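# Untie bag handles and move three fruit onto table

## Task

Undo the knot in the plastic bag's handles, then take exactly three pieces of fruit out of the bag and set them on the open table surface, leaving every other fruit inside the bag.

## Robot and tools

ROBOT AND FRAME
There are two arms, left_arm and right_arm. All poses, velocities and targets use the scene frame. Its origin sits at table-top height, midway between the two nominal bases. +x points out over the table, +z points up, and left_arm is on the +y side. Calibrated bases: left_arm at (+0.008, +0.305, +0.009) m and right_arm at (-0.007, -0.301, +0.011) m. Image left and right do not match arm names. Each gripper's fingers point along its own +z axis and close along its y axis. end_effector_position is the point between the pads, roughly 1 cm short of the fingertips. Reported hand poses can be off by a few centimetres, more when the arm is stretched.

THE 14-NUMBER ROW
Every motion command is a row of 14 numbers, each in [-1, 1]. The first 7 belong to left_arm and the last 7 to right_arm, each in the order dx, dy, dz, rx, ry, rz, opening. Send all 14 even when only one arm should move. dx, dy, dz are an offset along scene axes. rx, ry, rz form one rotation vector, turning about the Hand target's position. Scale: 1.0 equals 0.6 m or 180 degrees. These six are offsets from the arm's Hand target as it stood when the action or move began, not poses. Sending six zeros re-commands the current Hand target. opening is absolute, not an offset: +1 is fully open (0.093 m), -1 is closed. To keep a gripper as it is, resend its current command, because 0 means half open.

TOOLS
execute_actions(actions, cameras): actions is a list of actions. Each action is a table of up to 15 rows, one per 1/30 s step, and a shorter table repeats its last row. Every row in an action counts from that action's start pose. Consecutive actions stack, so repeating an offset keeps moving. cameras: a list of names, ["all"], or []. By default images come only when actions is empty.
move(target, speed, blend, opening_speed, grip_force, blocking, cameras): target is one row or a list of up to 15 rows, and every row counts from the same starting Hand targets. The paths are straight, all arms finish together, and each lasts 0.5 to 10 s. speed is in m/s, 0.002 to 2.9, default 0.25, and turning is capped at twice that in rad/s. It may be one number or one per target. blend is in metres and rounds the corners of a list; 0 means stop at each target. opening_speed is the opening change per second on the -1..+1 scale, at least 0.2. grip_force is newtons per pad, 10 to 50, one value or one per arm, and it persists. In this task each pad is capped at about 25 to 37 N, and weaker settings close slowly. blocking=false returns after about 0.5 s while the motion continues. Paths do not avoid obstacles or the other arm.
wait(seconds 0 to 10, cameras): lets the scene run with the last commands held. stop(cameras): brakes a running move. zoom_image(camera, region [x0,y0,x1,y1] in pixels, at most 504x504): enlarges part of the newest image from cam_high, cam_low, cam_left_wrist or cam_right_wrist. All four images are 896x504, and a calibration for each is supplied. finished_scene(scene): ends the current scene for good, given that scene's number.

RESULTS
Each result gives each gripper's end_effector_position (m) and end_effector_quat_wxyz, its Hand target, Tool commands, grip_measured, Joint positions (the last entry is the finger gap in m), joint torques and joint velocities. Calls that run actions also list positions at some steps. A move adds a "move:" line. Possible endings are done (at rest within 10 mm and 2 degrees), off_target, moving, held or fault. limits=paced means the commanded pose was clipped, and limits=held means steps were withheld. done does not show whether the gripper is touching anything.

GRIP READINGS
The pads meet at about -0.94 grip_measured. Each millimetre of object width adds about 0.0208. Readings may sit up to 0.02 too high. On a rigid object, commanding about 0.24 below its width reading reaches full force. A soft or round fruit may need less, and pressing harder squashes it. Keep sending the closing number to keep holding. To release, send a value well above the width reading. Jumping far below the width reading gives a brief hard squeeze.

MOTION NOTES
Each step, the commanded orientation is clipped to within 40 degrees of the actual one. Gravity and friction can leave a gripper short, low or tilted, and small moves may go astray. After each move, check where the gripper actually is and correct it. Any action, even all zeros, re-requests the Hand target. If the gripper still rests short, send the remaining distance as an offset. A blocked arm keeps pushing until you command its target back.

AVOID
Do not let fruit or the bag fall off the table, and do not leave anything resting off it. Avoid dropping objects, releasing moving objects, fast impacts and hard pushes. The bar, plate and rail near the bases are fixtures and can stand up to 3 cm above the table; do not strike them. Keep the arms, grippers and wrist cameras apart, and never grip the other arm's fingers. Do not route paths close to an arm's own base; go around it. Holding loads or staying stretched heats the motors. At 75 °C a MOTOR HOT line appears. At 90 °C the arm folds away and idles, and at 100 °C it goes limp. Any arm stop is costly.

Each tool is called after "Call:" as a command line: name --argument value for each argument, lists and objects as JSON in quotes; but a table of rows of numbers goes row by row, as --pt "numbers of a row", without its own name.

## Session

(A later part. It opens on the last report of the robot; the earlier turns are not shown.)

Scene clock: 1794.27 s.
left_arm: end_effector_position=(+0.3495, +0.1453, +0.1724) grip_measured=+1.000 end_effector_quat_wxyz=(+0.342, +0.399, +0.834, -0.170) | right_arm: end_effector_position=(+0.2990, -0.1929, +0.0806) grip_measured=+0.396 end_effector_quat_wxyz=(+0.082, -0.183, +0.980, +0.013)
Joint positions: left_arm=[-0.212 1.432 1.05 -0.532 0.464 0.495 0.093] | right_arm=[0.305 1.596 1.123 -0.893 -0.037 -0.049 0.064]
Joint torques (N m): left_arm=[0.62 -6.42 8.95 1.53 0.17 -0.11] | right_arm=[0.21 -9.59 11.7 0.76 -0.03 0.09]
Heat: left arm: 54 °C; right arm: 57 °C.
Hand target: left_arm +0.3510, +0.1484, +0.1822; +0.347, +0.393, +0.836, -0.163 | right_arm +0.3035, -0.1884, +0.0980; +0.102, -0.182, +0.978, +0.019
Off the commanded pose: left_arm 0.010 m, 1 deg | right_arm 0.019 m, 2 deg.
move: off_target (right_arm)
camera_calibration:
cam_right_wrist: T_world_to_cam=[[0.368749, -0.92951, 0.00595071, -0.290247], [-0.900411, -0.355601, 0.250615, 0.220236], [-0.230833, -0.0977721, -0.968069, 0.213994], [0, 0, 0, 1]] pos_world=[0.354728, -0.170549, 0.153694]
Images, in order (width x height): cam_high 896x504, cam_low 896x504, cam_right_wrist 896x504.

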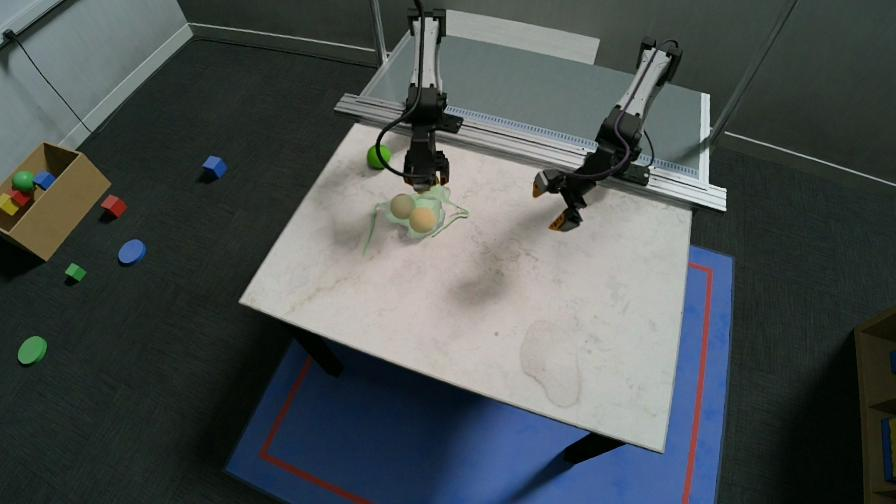

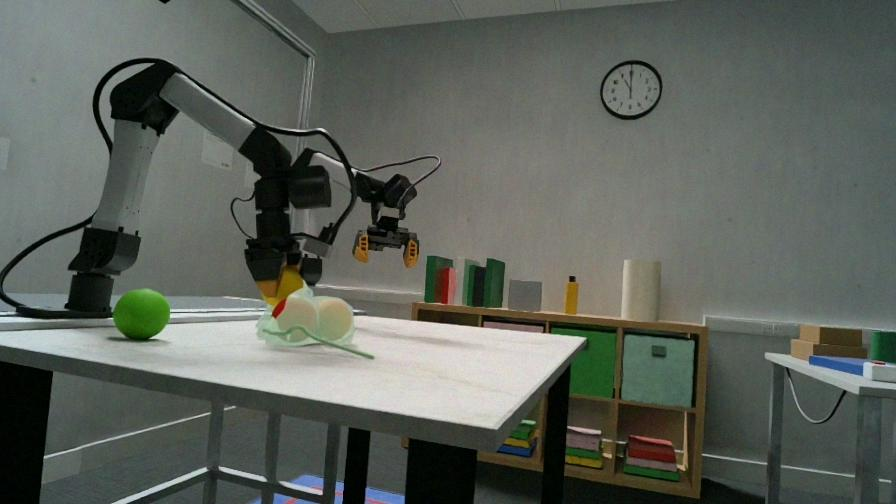

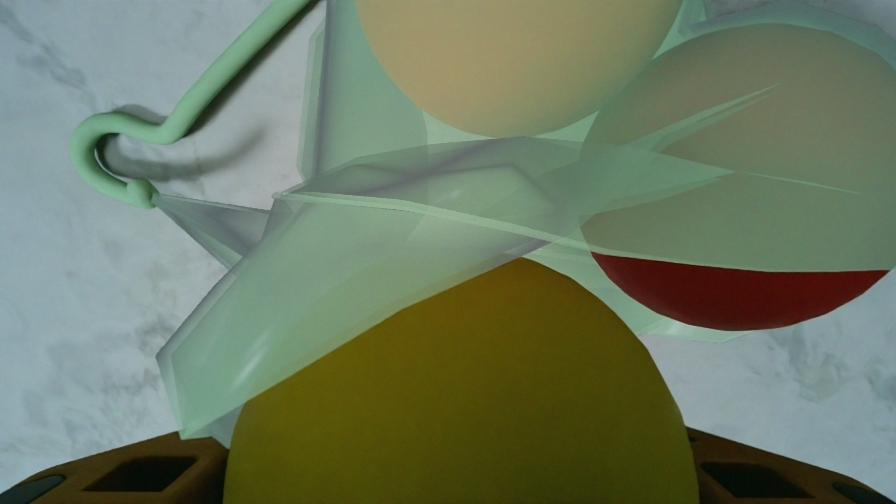

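Call:
move --pt "0 0 0 0 0 0 1 -0.03 -0.01 0.07 0 0 0 0.2" --pt "0 0 0 0 0 0 1 -0.14 -0.01 0.06 0 0 0 0.2" --speed 0.06 --blend 0.02 --cameras '["cam_right_wrist","cam_low","cam_high"]'

Call:
zoom_image --camera "cam_low" --region '[180, 200, 400, 370]'

Call:
zoom_image --camera "cam_high" --region '[350, 110, 490, 250]'

Scene clock: 1805.53 s.
left_arm: end_effector_position=(+0.3495, +0.1453, +0.1724) grip_measured=+1.000 end_effector_quat_wxyz=(+0.342, +0.399, +0.834, -0.170) | right_arm: end_effector_position=(+0.2269, -0.1903, +0.1340) grip_measured=+0.396 end_effector_quat_wxyz=(+0.105, -0.184, +0.977, +0.026)
Joint positions: left_arm=[-0.212 1.432 1.05 -0.532 0.464 0.495 0.093] | right_arm=[0.399 1.259 1.031 -1.085 -0.033 0.043 0.064]
Joint torques (N m): left_arm=[0.61 -6.46 8.96 1.53 0.18 -0.1] | right_arm=[0.21 -6.09 7.31 0.93 0.18 0.1]
Heat: left arm: 54 °C; right arm: 58 °C.
Hand target: left_arm +0.3510, +0.1484, +0.1822; +0.347, +0.393, +0.836, -0.163 | right_arm +0.2195, -0.1945, +0.1340; +0.102, -0.181, +0.978, +0.019
Off the commanded pose: left_arm 0.010 m, 1 deg | right_arm 0.008 m, 1 deg.
move: done
camera_calibration:
cam_right_wrist: T_world_to_cam=[[0.372798, -0.927859, -0.0100165, -0.259936], [-0.908101, -0.367035, 0.201588, 0.148992], [-0.190722, -0.0660556, -0.979419, 0.247763], [0, 0, 0, 1]] pos_world=[0.279457, -0.170133, 0.210025]
Images, in order (width x height): cam_high 896x504, cam_low 896x504, cam_right_wrist 896x504.

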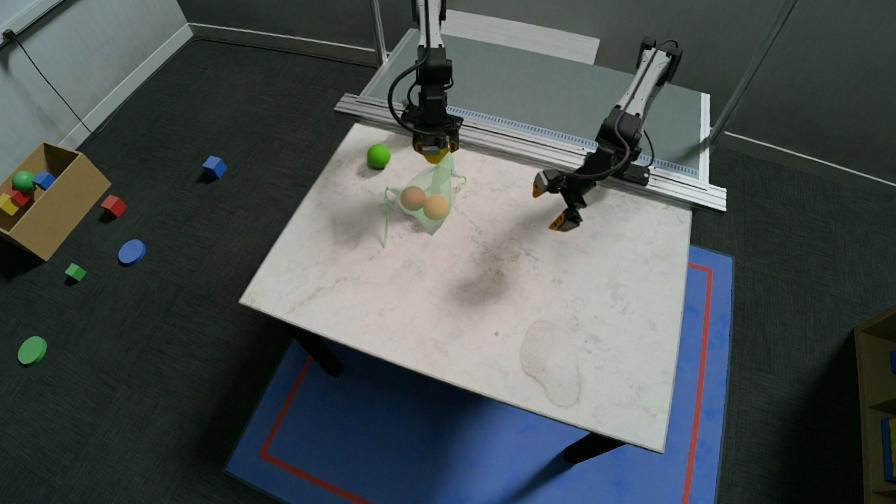

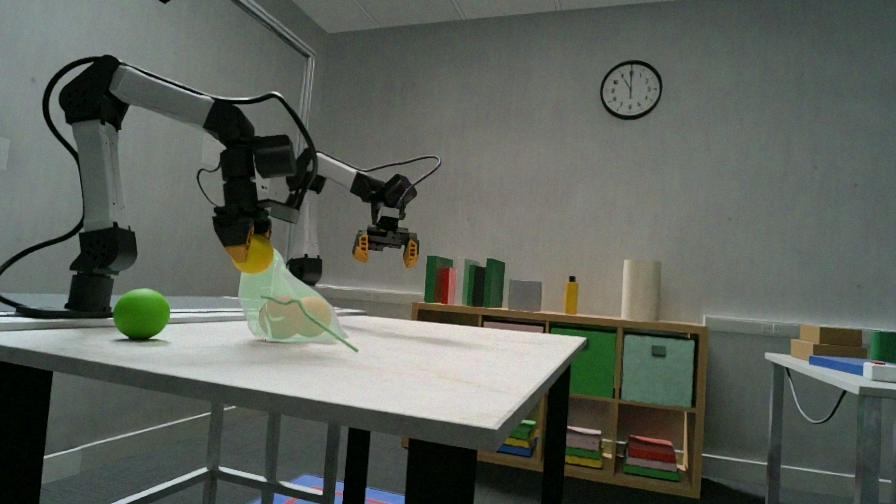

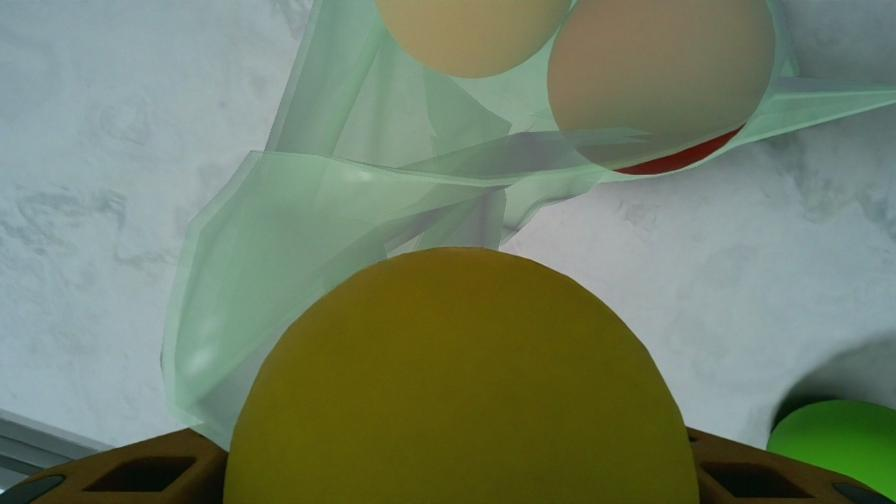

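Scaled by 2.291 from the camera's 896x504 image, which has a finer 1280x720 frame.

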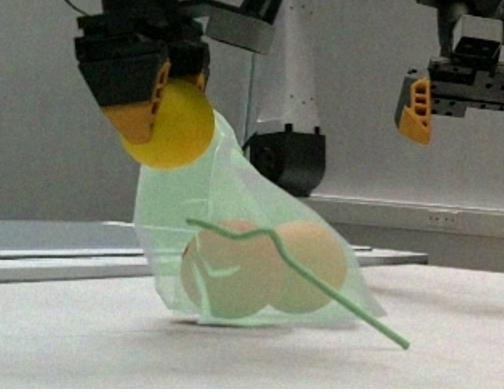

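Scaled by 3.600 from the camera's 896x504 image, which has a finer 1280x720 frame.

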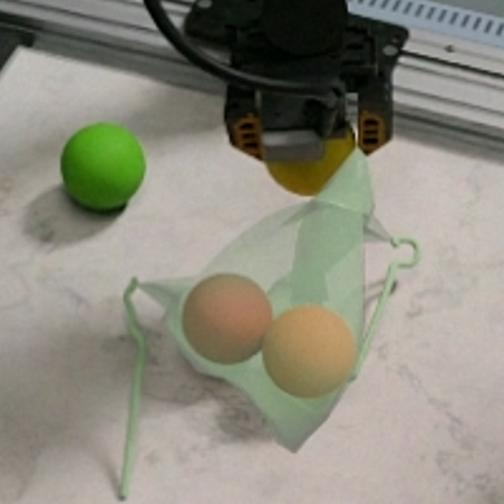

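Call:
move --pt "0 0 0 0 0 0 1 -0.035 -0.02 -0.1 0 0 0 0.2" --pt "0 0 0 0 0 0 1 -0.035 -0.02 -0.165 0 0 0 0.2" --speed '[0.08,0.04]' --cameras '["cam_right_wrist","cam_low"]'

Call:
zoom_image --camera "cam_low" --region '[100, 220, 350, 370]'

Scene clock: 1817.43 s.
left_arm: end_effector_position=(+0.3495, +0.1453, +0.1724) grip_measured=+1.000 end_effector_quat_wxyz=(+0.342, +0.399, +0.834, -0.170) | right_arm: end_effector_position=(+0.1999, -0.2050, +0.0399) grip_measured=+0.396 end_effector_quat_wxyz=(+0.104, -0.182, +0.977, +0.025)
Joint positions: left_arm=[-0.212 1.432 1.05 -0.532 0.464 0.495 0.093] | right_arm=[0.399 1.219 0.621 -0.717 -0.032 0.045 0.064]
Joint torques (N m): left_arm=[0.64 -6.46 8.96 1.54 0.18 -0.11] | right_arm=[0.35 -2.55 6.9 1.31 0.14 0.09]
Heat: left arm: 54 °C; right arm: 57 °C.
Hand target: left_arm +0.3510, +0.1484, +0.1822; +0.347, +0.393, +0.836, -0.163 | right_arm +0.1986, -0.2065, +0.0351; +0.102, -0.181, +0.978, +0.019
Off the commanded pose: left_arm 0.010 m, 1 deg | right_arm 0.005 m, 1 deg.
move: done
camera_calibration:
cam_right_wrist: T_world_to_cam=[[0.370544, -0.92876, -0.0100479, -0.264249], [-0.90841, -0.364638, 0.204526, 0.138481], [-0.19362, -0.0666584, -0.97881, 0.149985], [0, 0, 0, 1]] pos_world=[0.252753, -0.184931, 0.115829]
Images, in order (width x height): cam_low 896x504, cam_right_wrist 896x504.

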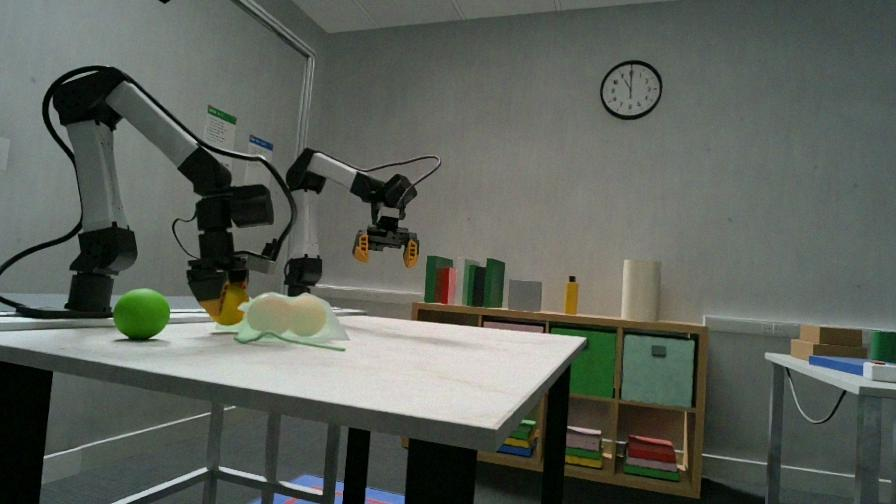

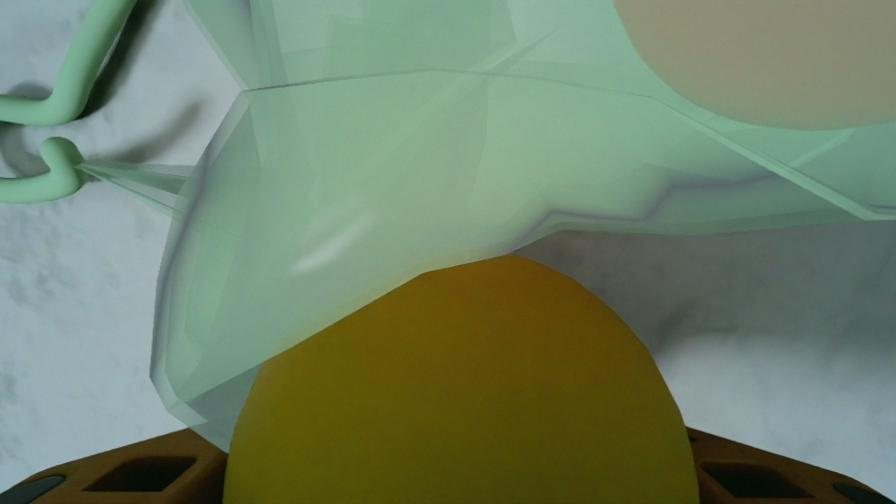

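Scaled by 2.016 from the camera's 896x504 image, which has a finer 1280x720 frame.

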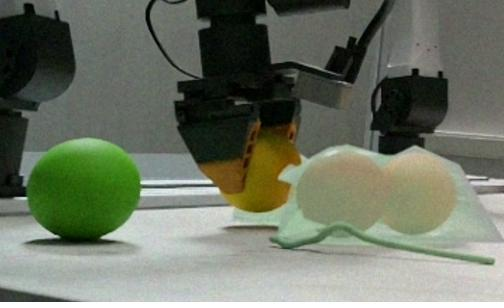

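Call:
move --pt "0 0 0 0 0 0 1 -0.005 -0.005 -0.0133 0 0 0 0.2" --pt "0 0 0 0 0 0 1 -0.005 -0.005 -0.0133 0 0 0 0.8" --speed 0.04 --opening_speed 0.3 --cameras '["cam_right_wrist","cam_low"]'

Call:
zoom_image --camera "cam_low" --region '[100, 220, 350, 370]'

Scene clock: 1828.87 s.
left_arm: end_effector_position=(+0.3495, +0.1453, +0.1724) grip_measured=+1.000 end_effector_quat_wxyz=(+0.342, +0.399, +0.834, -0.170) | right_arm: end_effector_position=(+0.1972, -0.2065, +0.0320) grip_measured=+0.799 end_effector_quat_wxyz=(+0.105, -0.182, +0.977, +0.025)
Joint positions: left_arm=[-0.212 1.432 1.05 -0.532 0.464 0.495 0.093] | right_arm=[0.399 1.219 0.586 -0.679 -0.032 0.045 0.084]
Joint torques (N m): left_arm=[0.61 -6.43 8.92 1.53 0.17 -0.11] | right_arm=[-0.13 -2.59 6.79 1.27 0.12 0.02]
Heat: left arm: 53 °C; right arm: 57 °C.
Hand target: left_arm +0.3510, +0.1484, +0.1822; +0.347, +0.393, +0.836, -0.163 | right_arm +0.1955, -0.2095, +0.0271; +0.102, -0.181, +0.978, +0.019
Off the commanded pose: left_arm 0.010 m, 1 deg | right_arm 0.006 m, 1 deg.
move: done
camera_calibration:
cam_right_wrist: T_world_to_cam=[[0.370566, -0.928755, -0.00978396, -0.264679], [-0.908868, -0.364762, 0.202256, 0.137234], [-0.191415, -0.0660566, -0.979284, 0.141299], [0, 0, 0, 1]] pos_world=[0.249855, -0.18643, 0.108026]
Images, in order (width x height): cam_low 896x504, cam_right_wrist 896x504.

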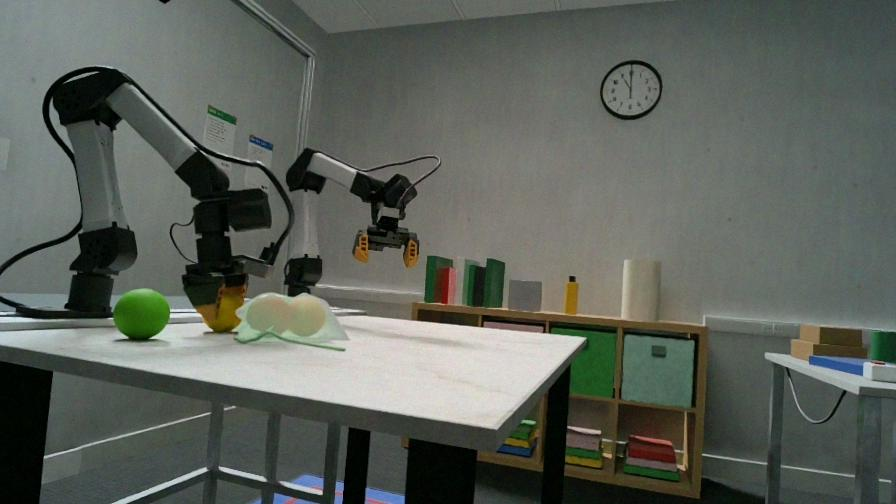

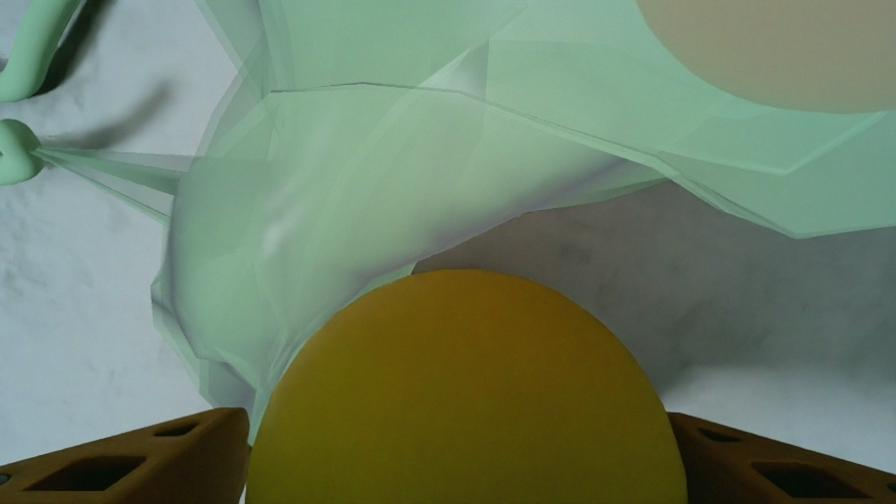

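Scaled by 2.016 from the camera's 896x504 image, which has a finer 1280x720 frame.

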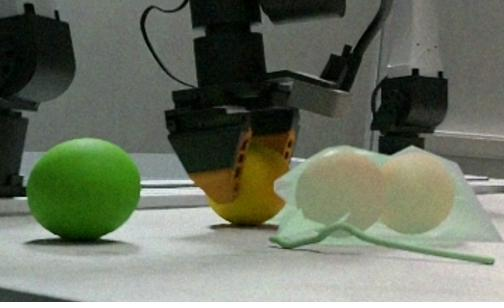

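Call:
move --pt "0 0 0 0 0 0 1 0 0 0 0 0 0 1" --pt "0 0 0 0 0 0 1 0 0 0.22 0 0 0 1" --pt "0 0 0 0 0 0 1 0.1 -0.04 0.35 0 -0.0722 -0.1167 1" --speed '[0.05,0.06,0.15]' --opening_speed 0.4 --cameras '["cam_right_wrist","cam_low","cam_high"]'

Call:
zoom_image --camera "cam_low" --region '[100, 220, 350, 370]'

Call:
zoom_image --camera "cam_right_wrist" --region '[150, 0, 750, 430]'

Scene clock: 1843.00 s.
left_arm: end_effector_position=(+0.3495, +0.1453, +0.1724) grip_measured=+1.000 end_effector_quat_wxyz=(+0.342, +0.399, +0.834, -0.170) | right_arm: end_effector_position=(+0.2537, -0.2292, +0.2295) grip_measured=+1.000 end_effector_quat_wxyz=(+0.209, -0.012, +0.978, -0.014)
Joint positions: left_arm=[-0.212 1.432 1.05 -0.532 0.464 0.495 0.093] | right_arm=[0.308 1.198 1.313 -1.253 0.119 0.276 0.093]
Joint torques (N m): left_arm=[0.57 -6.46 8.96 1.54 0.18 -0.1] | right_arm=[-0.87 -2.54 11.99 1.28 0.26 0.1]
Heat: left arm: 53 °C; right arm: 58 °C.
Hand target: left_arm +0.3510, +0.1484, +0.1822; +0.347, +0.393, +0.836, -0.163 | right_arm +0.2555, -0.2334, +0.2370; +0.213, -0.002, +0.977, -0.021
Off the commanded pose: left_arm 0.010 m, 1 deg | right_arm 0.009 m, 1 deg.
move: done
camera_calibration:
cam_right_wrist: T_world_to_cam=[[0.0255258, -0.999037, 0.035673, -0.243748], [-0.999673, -0.0255623, -0.000566821, 0.287697], [0.00147816, -0.0356469, -0.999363, 0.306622], [0, 0, 0, 1]] pos_world=[0.293372, -0.225229, 0.315285]
Images, in order (width x height): cam_high 896x504, cam_low 896x504, cam_right_wrist 896x504.

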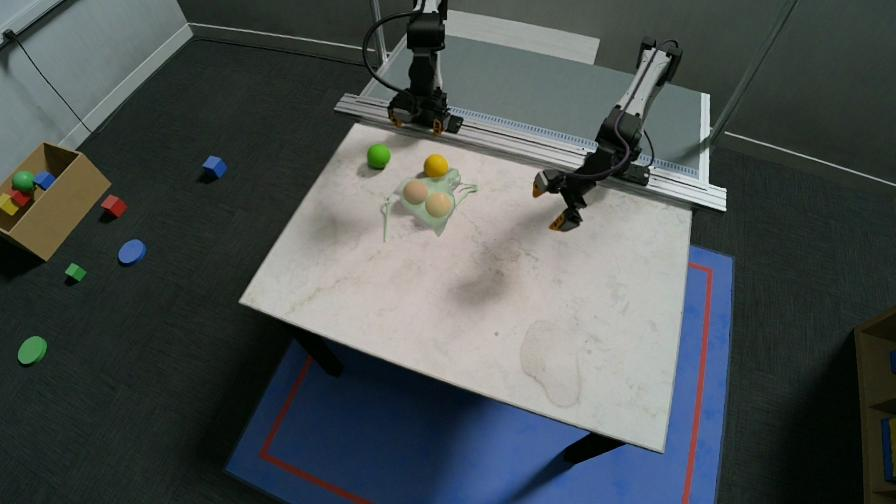

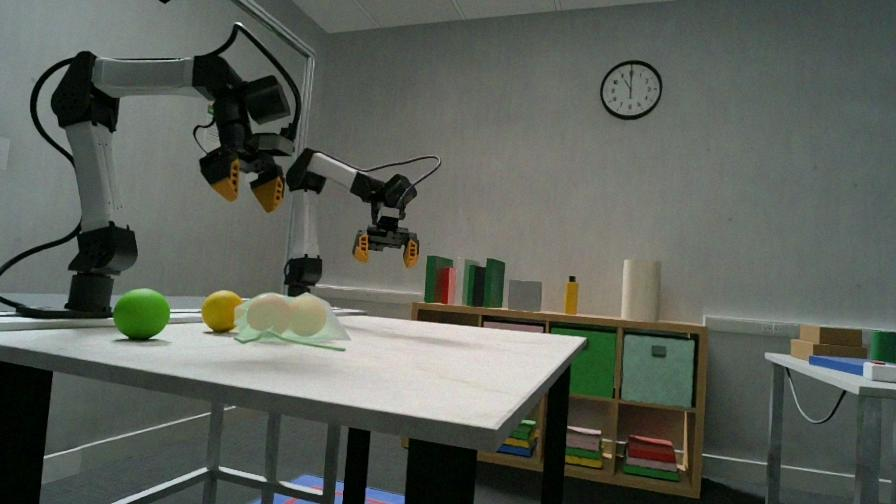

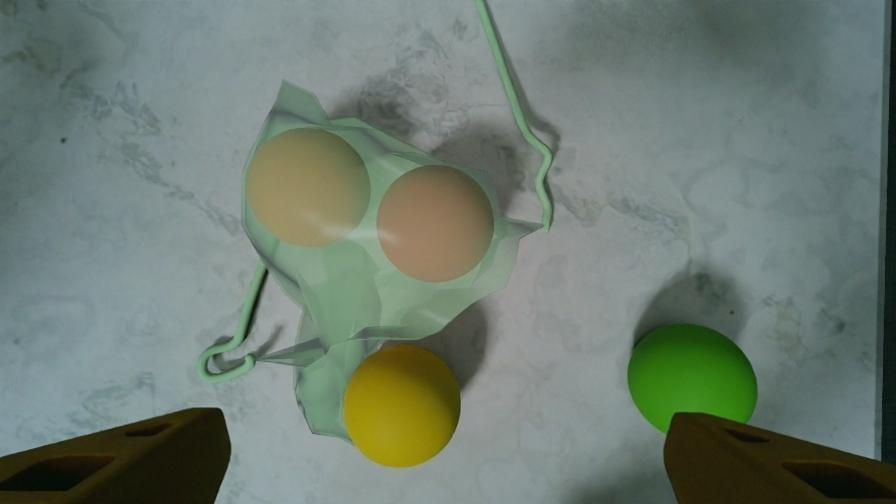

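Scaled by 2.016 from the camera's 896x504 image, which has a finer 1280x720 frame.

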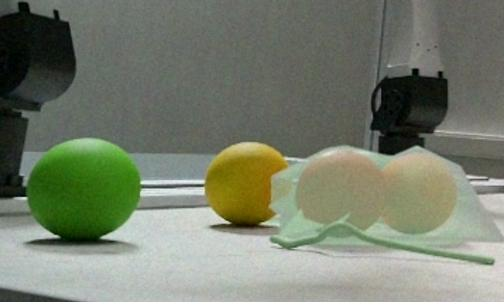

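Region (150, 0, 750, 430) is 600x430 pixels. A region can be at most 504 by 504 pixels.

Call:
zoom_image --camera "cam_right_wrist" --region '[180, 50, 580, 470]'

Call:
zoom_image --camera "cam_high" --region '[360, 130, 490, 250]'

Scaled by 1.200 from the camera's 896x504 image, which has a finer 1280x720 frame.

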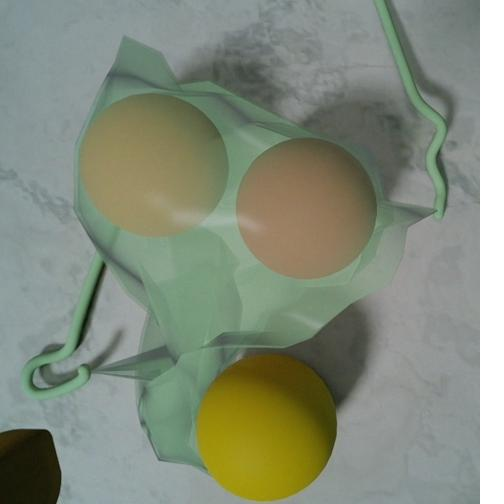

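Scaled by 3.877 from the camera's 896x504 image, which has a finer 1280x720 frame.

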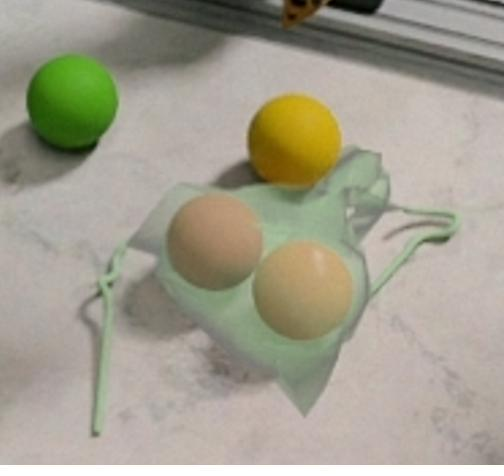

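Call:
move --target '[0,0,0,0,0,0,1,0.075,-0.112,-0.195,0,0,0,-0.3]' --speed 0.15 --cameras '["cam_right_wrist"]'

Call:
zoom_image --camera "cam_right_wrist" --region '[300, 100, 700, 500]'

Scene clock: 1883.93 s.
left_arm: end_effector_position=(+0.3495, +0.1453, +0.1724) grip_measured=+1.000 end_effector_quat_wxyz=(+0.342, +0.399, +0.834, -0.170) | right_arm: end_effector_position=(+0.3006, -0.2992, +0.1255) grip_measured=-0.299 end_effector_quat_wxyz=(+0.216, -0.001, +0.976, -0.023)
Joint positions: left_arm=[-0.212 1.432 1.05 -0.532 0.464 0.495 0.093] | right_arm=[-0.017 1.285 0.937 -0.761 0.002 -0.002 0.031]
Joint torques (N m): left_arm=[0.65 -6.41 8.94 1.52 0.18 -0.11] | right_arm=[-0.9 -3.69 7.91 1.7 -0.07 -0.07]
Heat: left arm: 53 °C; right arm: 59 °C.
Hand target: left_arm +0.3510, +0.1484, +0.1822; +0.347, +0.393, +0.836, -0.163 | right_arm +0.3005, -0.3007, +0.1200; +0.213, -0.002, +0.977, -0.021
Off the commanded pose: left_arm 0.010 m, 1 deg | right_arm 0.006 m, 0 deg.
move: done
camera_calibration:
cam_right_wrist: T_world_to_cam=[[0.000737187, -0.998754, 0.0498962, -0.305469], [-0.999889, -0.00147808, -0.0148135, 0.341745], [0.0148687, -0.0498797, -0.998645, 0.191828], [0, 0, 0, 1]] pos_world=[0.33908, -0.295015, 0.211872]
Images, in order (width x height): cam_right_wrist 896x504.

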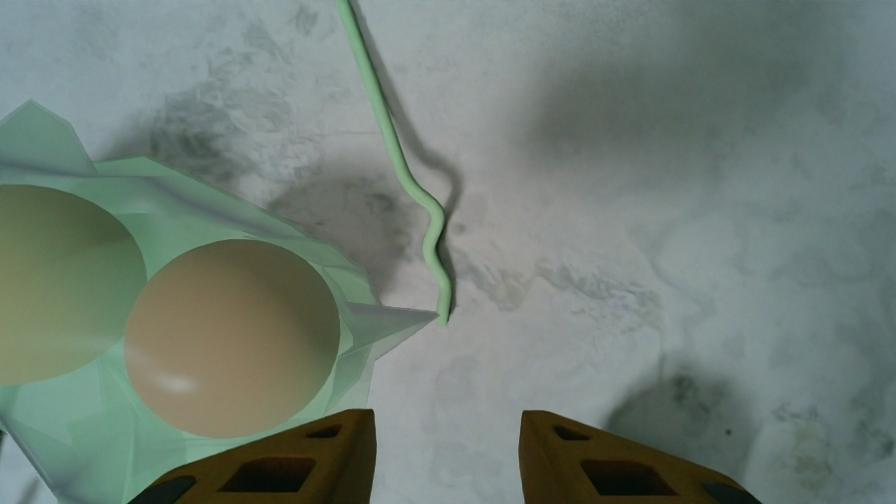

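Scaled by 1.260 from the camera's 896x504 image, which has a finer 1280x720 frame.

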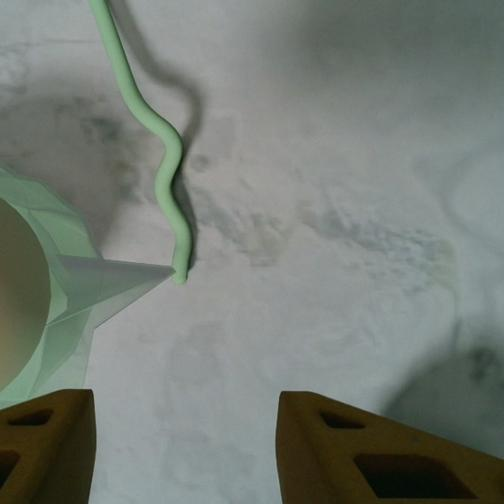

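Call:
move --pt "0 0 0 0 0 0 1 0.088 -0.001 -0.1833 0 0 0 -0.45" --pt "0 0 0 0 0 0 1 0.088 -0.001 -0.1833 0 0 0 -1" --speed 0.06 --opening_speed 0.4 --cameras '["cam_right_wrist","cam_low"]'

Call:
zoom_image --camera "cam_low" --region '[180, 230, 360, 370]'

Scene clock: 1902.07 s.
left_arm: end_effector_position=(+0.3495, +0.1453, +0.1724) grip_measured=+1.000 end_effector_quat_wxyz=(+0.342, +0.399, +0.834, -0.170) | right_arm: end_effector_position=(+0.3570, -0.3025, +0.0177) grip_measured=-0.910 end_effector_quat_wxyz=(+0.219, -0.003, +0.975, -0.022)
Joint positions: left_arm=[-0.212 1.432 1.05 -0.532 0.464 0.495 0.093] | right_arm=[-0.013 1.673 0.826 -0.256 0.002 0 0.002]
Joint torques (N m): left_arm=[0.54 -6.42 8.87 1.53 0.19 -0.11] | right_arm=[0.1 -5.9 6.46 1.79 -0.01 0.09]
Heat: left arm: 52 °C; right arm: 58 °C.
Hand target: left_arm +0.3510, +0.1484, +0.1822; +0.347, +0.393, +0.836, -0.163 | right_arm +0.3534, -0.3013, +0.0102; +0.213, -0.001, +0.977, -0.021
Off the commanded pose: left_arm 0.010 m, 1 deg | right_arm 0.009 m, 1 deg.
move: done
camera_calibration:
cam_right_wrist: T_world_to_cam=[[0.00441929, -0.998795, 0.0488833, -0.304701], [-0.999753, -0.0054772, -0.0215288, 0.395401], [0.0217706, -0.0487761, -0.998572, 0.0809723], [0, 0, 0, 1]] pos_world=[0.394887, -0.298218, 0.104264]
Images, in order (width x height): cam_low 896x504, cam_right_wrist 896x504.

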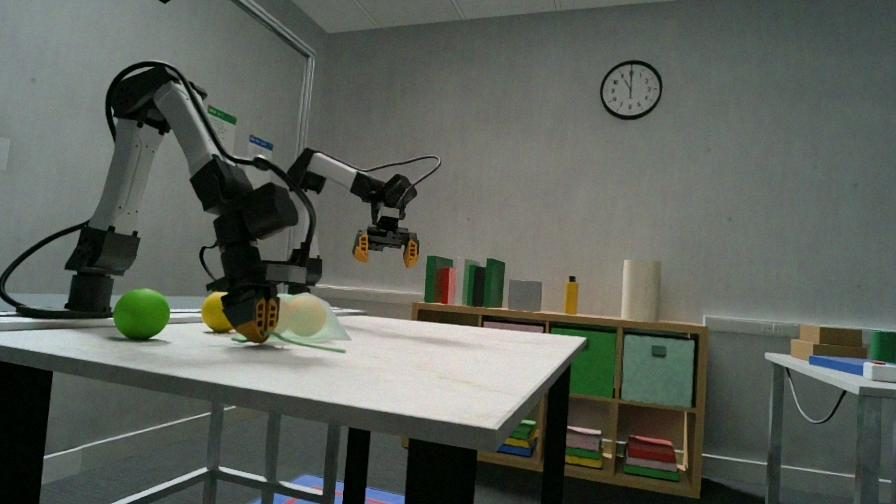

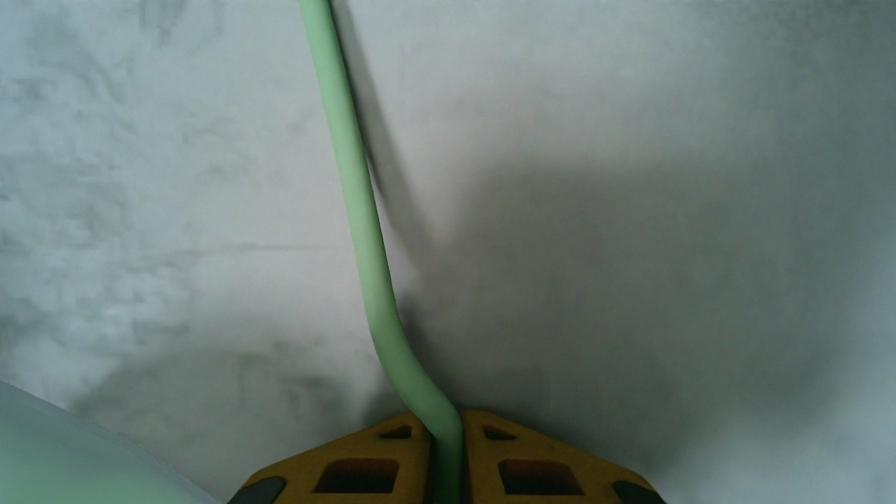

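Scaled by 2.800 from the camera's 896x504 image, which has a finer 1280x720 frame.

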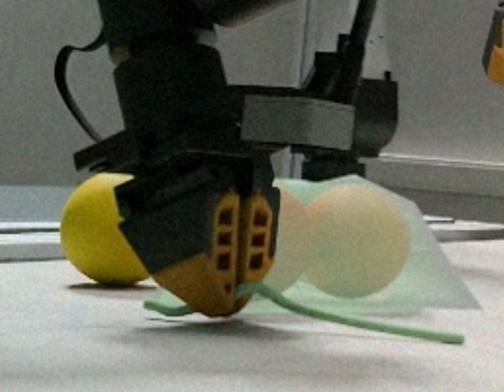

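Call:
move --pt "0 0 0 0 0 0 1 0 -0.01 0.2 0 0 0 -1" --pt "0 0 0 0 0 0 1 0.15 0.02 0.2 0 0 0 -1" --speed 0.07 --blend 0.03 --cameras '["all"]'

Call:
zoom_image --camera "cam_high" --region '[360, 130, 490, 250]'

Call:
zoom_image --camera "cam_low" --region '[180, 200, 400, 370]'

Scene clock: 1916.10 s.
left_arm: end_effector_position=(+0.3495, +0.1453, +0.1724) grip_measured=+1.000 end_effector_quat_wxyz=(+0.342, +0.399, +0.834, -0.170) | right_arm: end_effector_position=(+0.4387, -0.2882, +0.1265) grip_measured=-0.910 end_effector_quat_wxyz=(+0.213, -0.006, +0.977, -0.016)
Joint positions: left_arm=[-0.212 1.432 1.05 -0.532 0.464 0.495 0.093] | right_arm=[0.008 1.818 1.48 -0.777 -0.004 0.014 0.001]
Joint torques (N m): left_arm=[0.66 -6.45 8.95 1.54 0.18 -0.1] | right_arm=[-0.06 -7.79 12.66 1.37 0.18 0.07]
Heat: left arm: 52 °C; right arm: 58 °C.
Hand target: left_arm +0.3510, +0.1484, +0.1822; +0.347, +0.393, +0.836, -0.163 | right_arm +0.4434, -0.2891, +0.1301; +0.213, -0.002, +0.977, -0.021
Off the commanded pose: left_arm 0.010 m, 1 deg | right_arm 0.006 m, 1 deg.
move: done
camera_calibration:
cam_left_wrist: T_world_to_cam=[[-0.786746, -0.617198, 0.0098458, 0.362143], [-0.581673, 0.735935, -0.346491, 0.195783], [0.206608, -0.278327, -0.938002, 0.218976], [0, 0, 0, 1]] pos_world=[0.353554, 0.140377, 0.269671]
cam_right_wrist: T_world_to_cam=[[0.0133917, -0.999218, 0.0371995, -0.298801], [-0.999858, -0.013764, -0.00976928, 0.475668], [0.0102737, -0.0370634, -0.99926, 0.197058], [0, 0, 0, 1]] pos_world=[0.477578, -0.284717, 0.212675]

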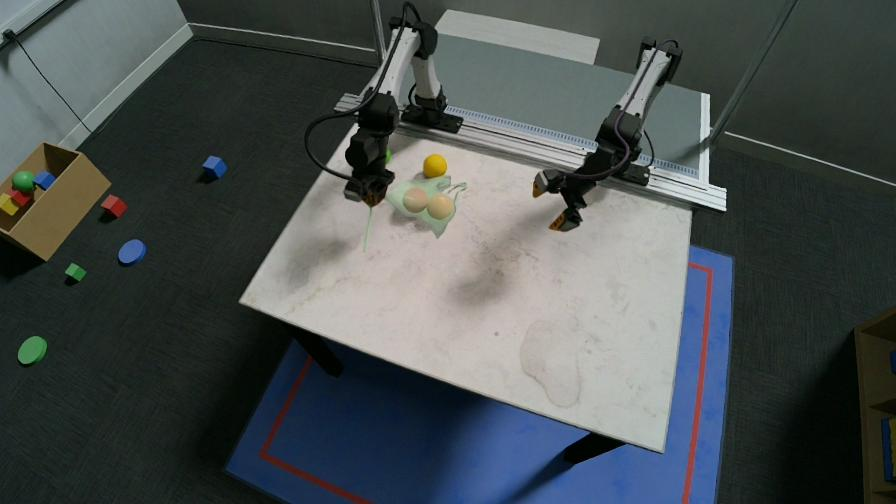

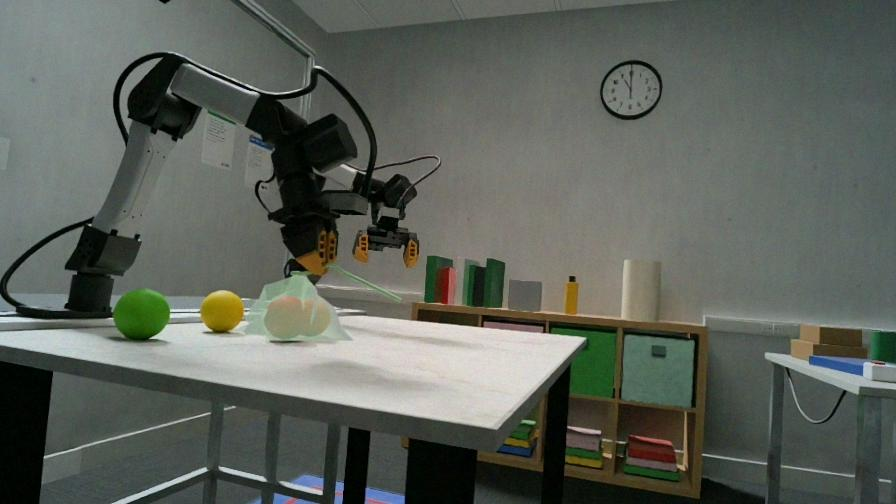

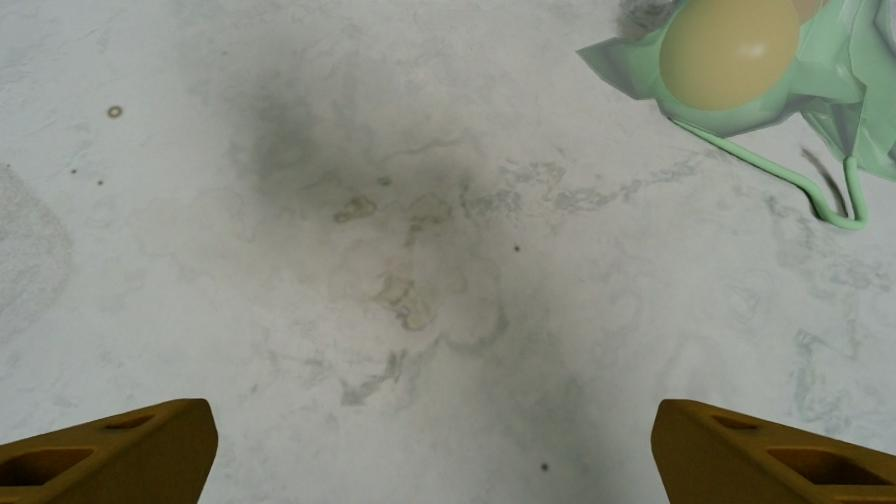

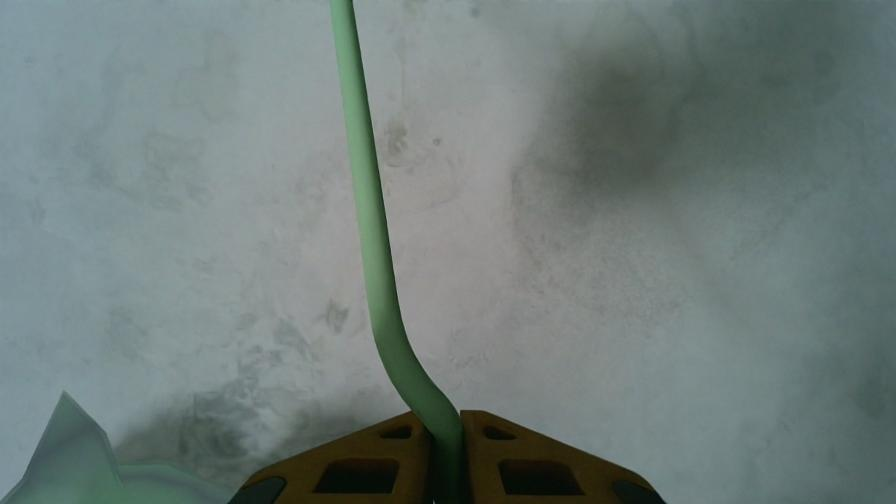

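Scaled by 3.877 from the camera's 896x504 image, which has a finer 1280x720 frame.

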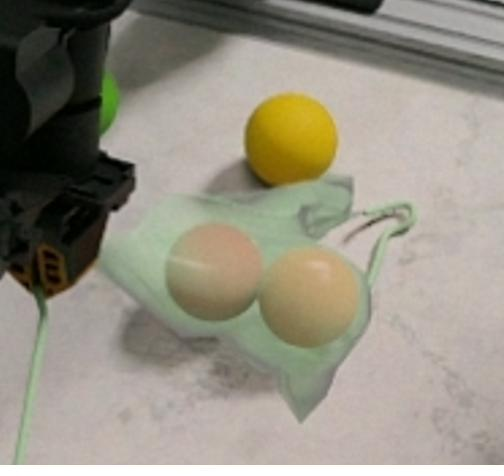

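Scaled by 2.291 from the camera's 896x504 image, which has a finer 1280x720 frame.

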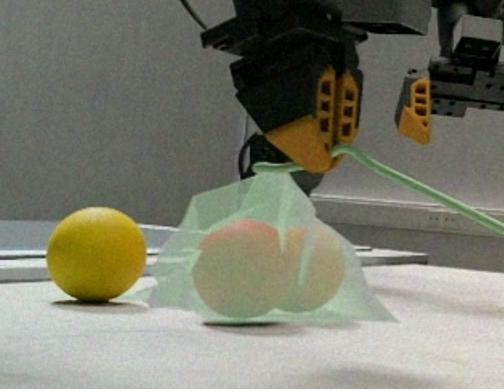

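Call:
move --target '[0,0,0,0,0,0,1,0.1,0.06,-0.02,0,0,0,-1]' --speed 0.07 --cameras '["cam_high","cam_low","cam_left_wrist"]'

Call:
zoom_image --camera "cam_high" --region '[360, 130, 490, 250]'

Call:
zoom_image --camera "cam_low" --region '[180, 200, 400, 370]'

Scene clock: 1926.50 s.
left_arm: end_effector_position=(+0.3495, +0.1453, +0.1724) grip_measured=+1.000 end_effector_quat_wxyz=(+0.342, +0.399, +0.834, -0.170) | right_arm: end_effector_position=(+0.4990, -0.2513, +0.1162) grip_measured=-0.910 end_effector_quat_wxyz=(+0.214, -0.007, +0.977, -0.014)
Joint positions: left_arm=[-0.212 1.432 1.05 -0.532 0.464 0.495 0.093] | right_arm=[0.09 2.068 1.798 -0.845 0.028 0.087 0.001]
Joint torques (N m): left_arm=[0.59 -6.43 8.94 1.53 0.17 -0.11] | right_arm=[-0.06 -9.73 12.74 1.36 0.21 0.11]
Heat: left arm: 52 °C; right arm: 59 °C.
Hand target: left_arm +0.3510, +0.1484, +0.1822; +0.347, +0.393, +0.836, -0.163 | right_arm +0.5034, -0.2533, +0.1180; +0.213, -0.001, +0.977, -0.021
Off the commanded pose: left_arm 0.010 m, 1 deg | right_arm 0.005 m, 1 deg.
move: done
camera_calibration:
cam_left_wrist: T_world_to_cam=[[-0.786746, -0.617198, 0.0098458, 0.362143], [-0.581673, 0.735935, -0.346491, 0.195783], [0.206608, -0.278327, -0.938002, 0.218976], [0, 0, 0, 1]] pos_world=[0.353554, 0.140377, 0.269671]
Images, in order (width x height): cam_high 896x504, cam_low 896x504, cam_left_wrist 896x504.

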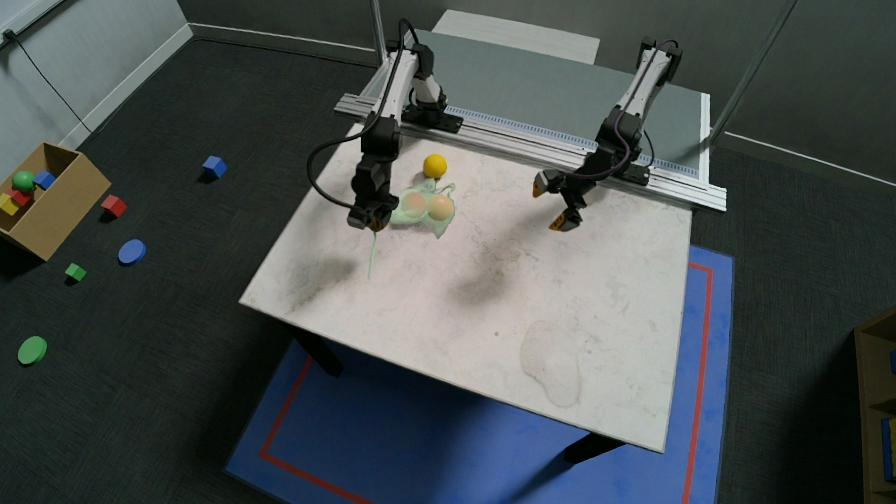

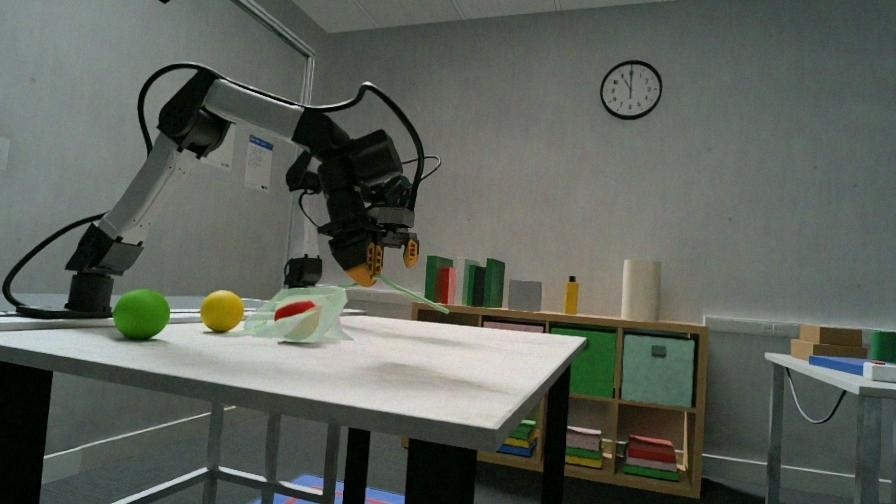

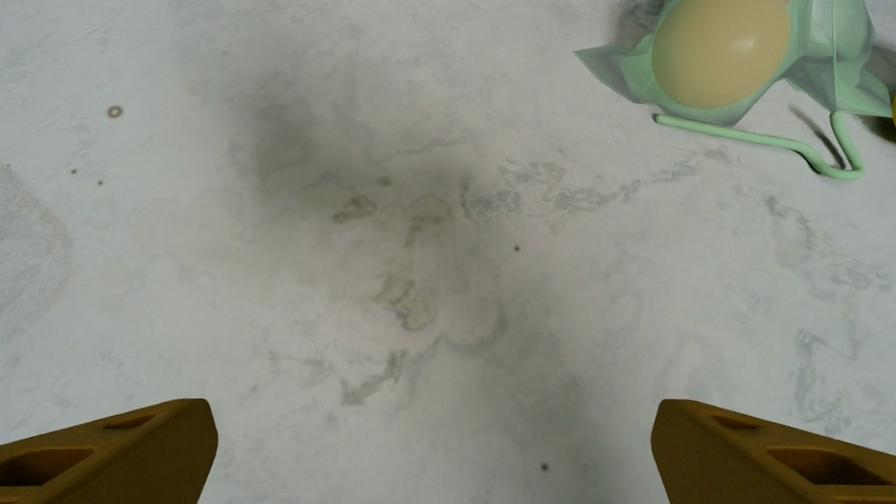

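Scaled by 3.877 from the camera's 896x504 image, which has a finer 1280x720 frame.

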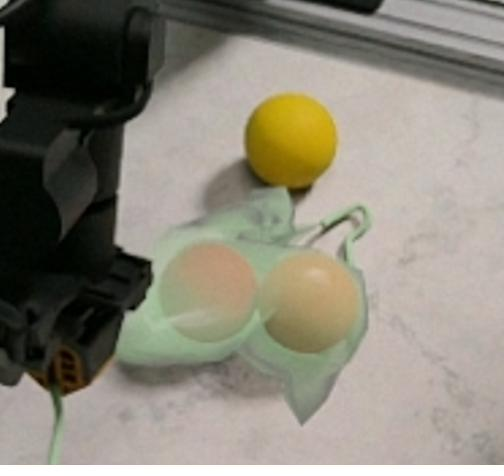

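Scaled by 2.291 from the camera's 896x504 image, which has a finer 1280x720 frame.

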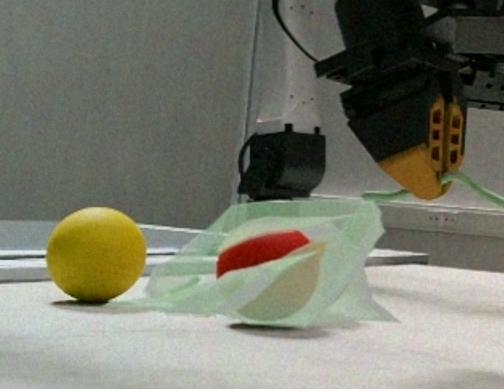

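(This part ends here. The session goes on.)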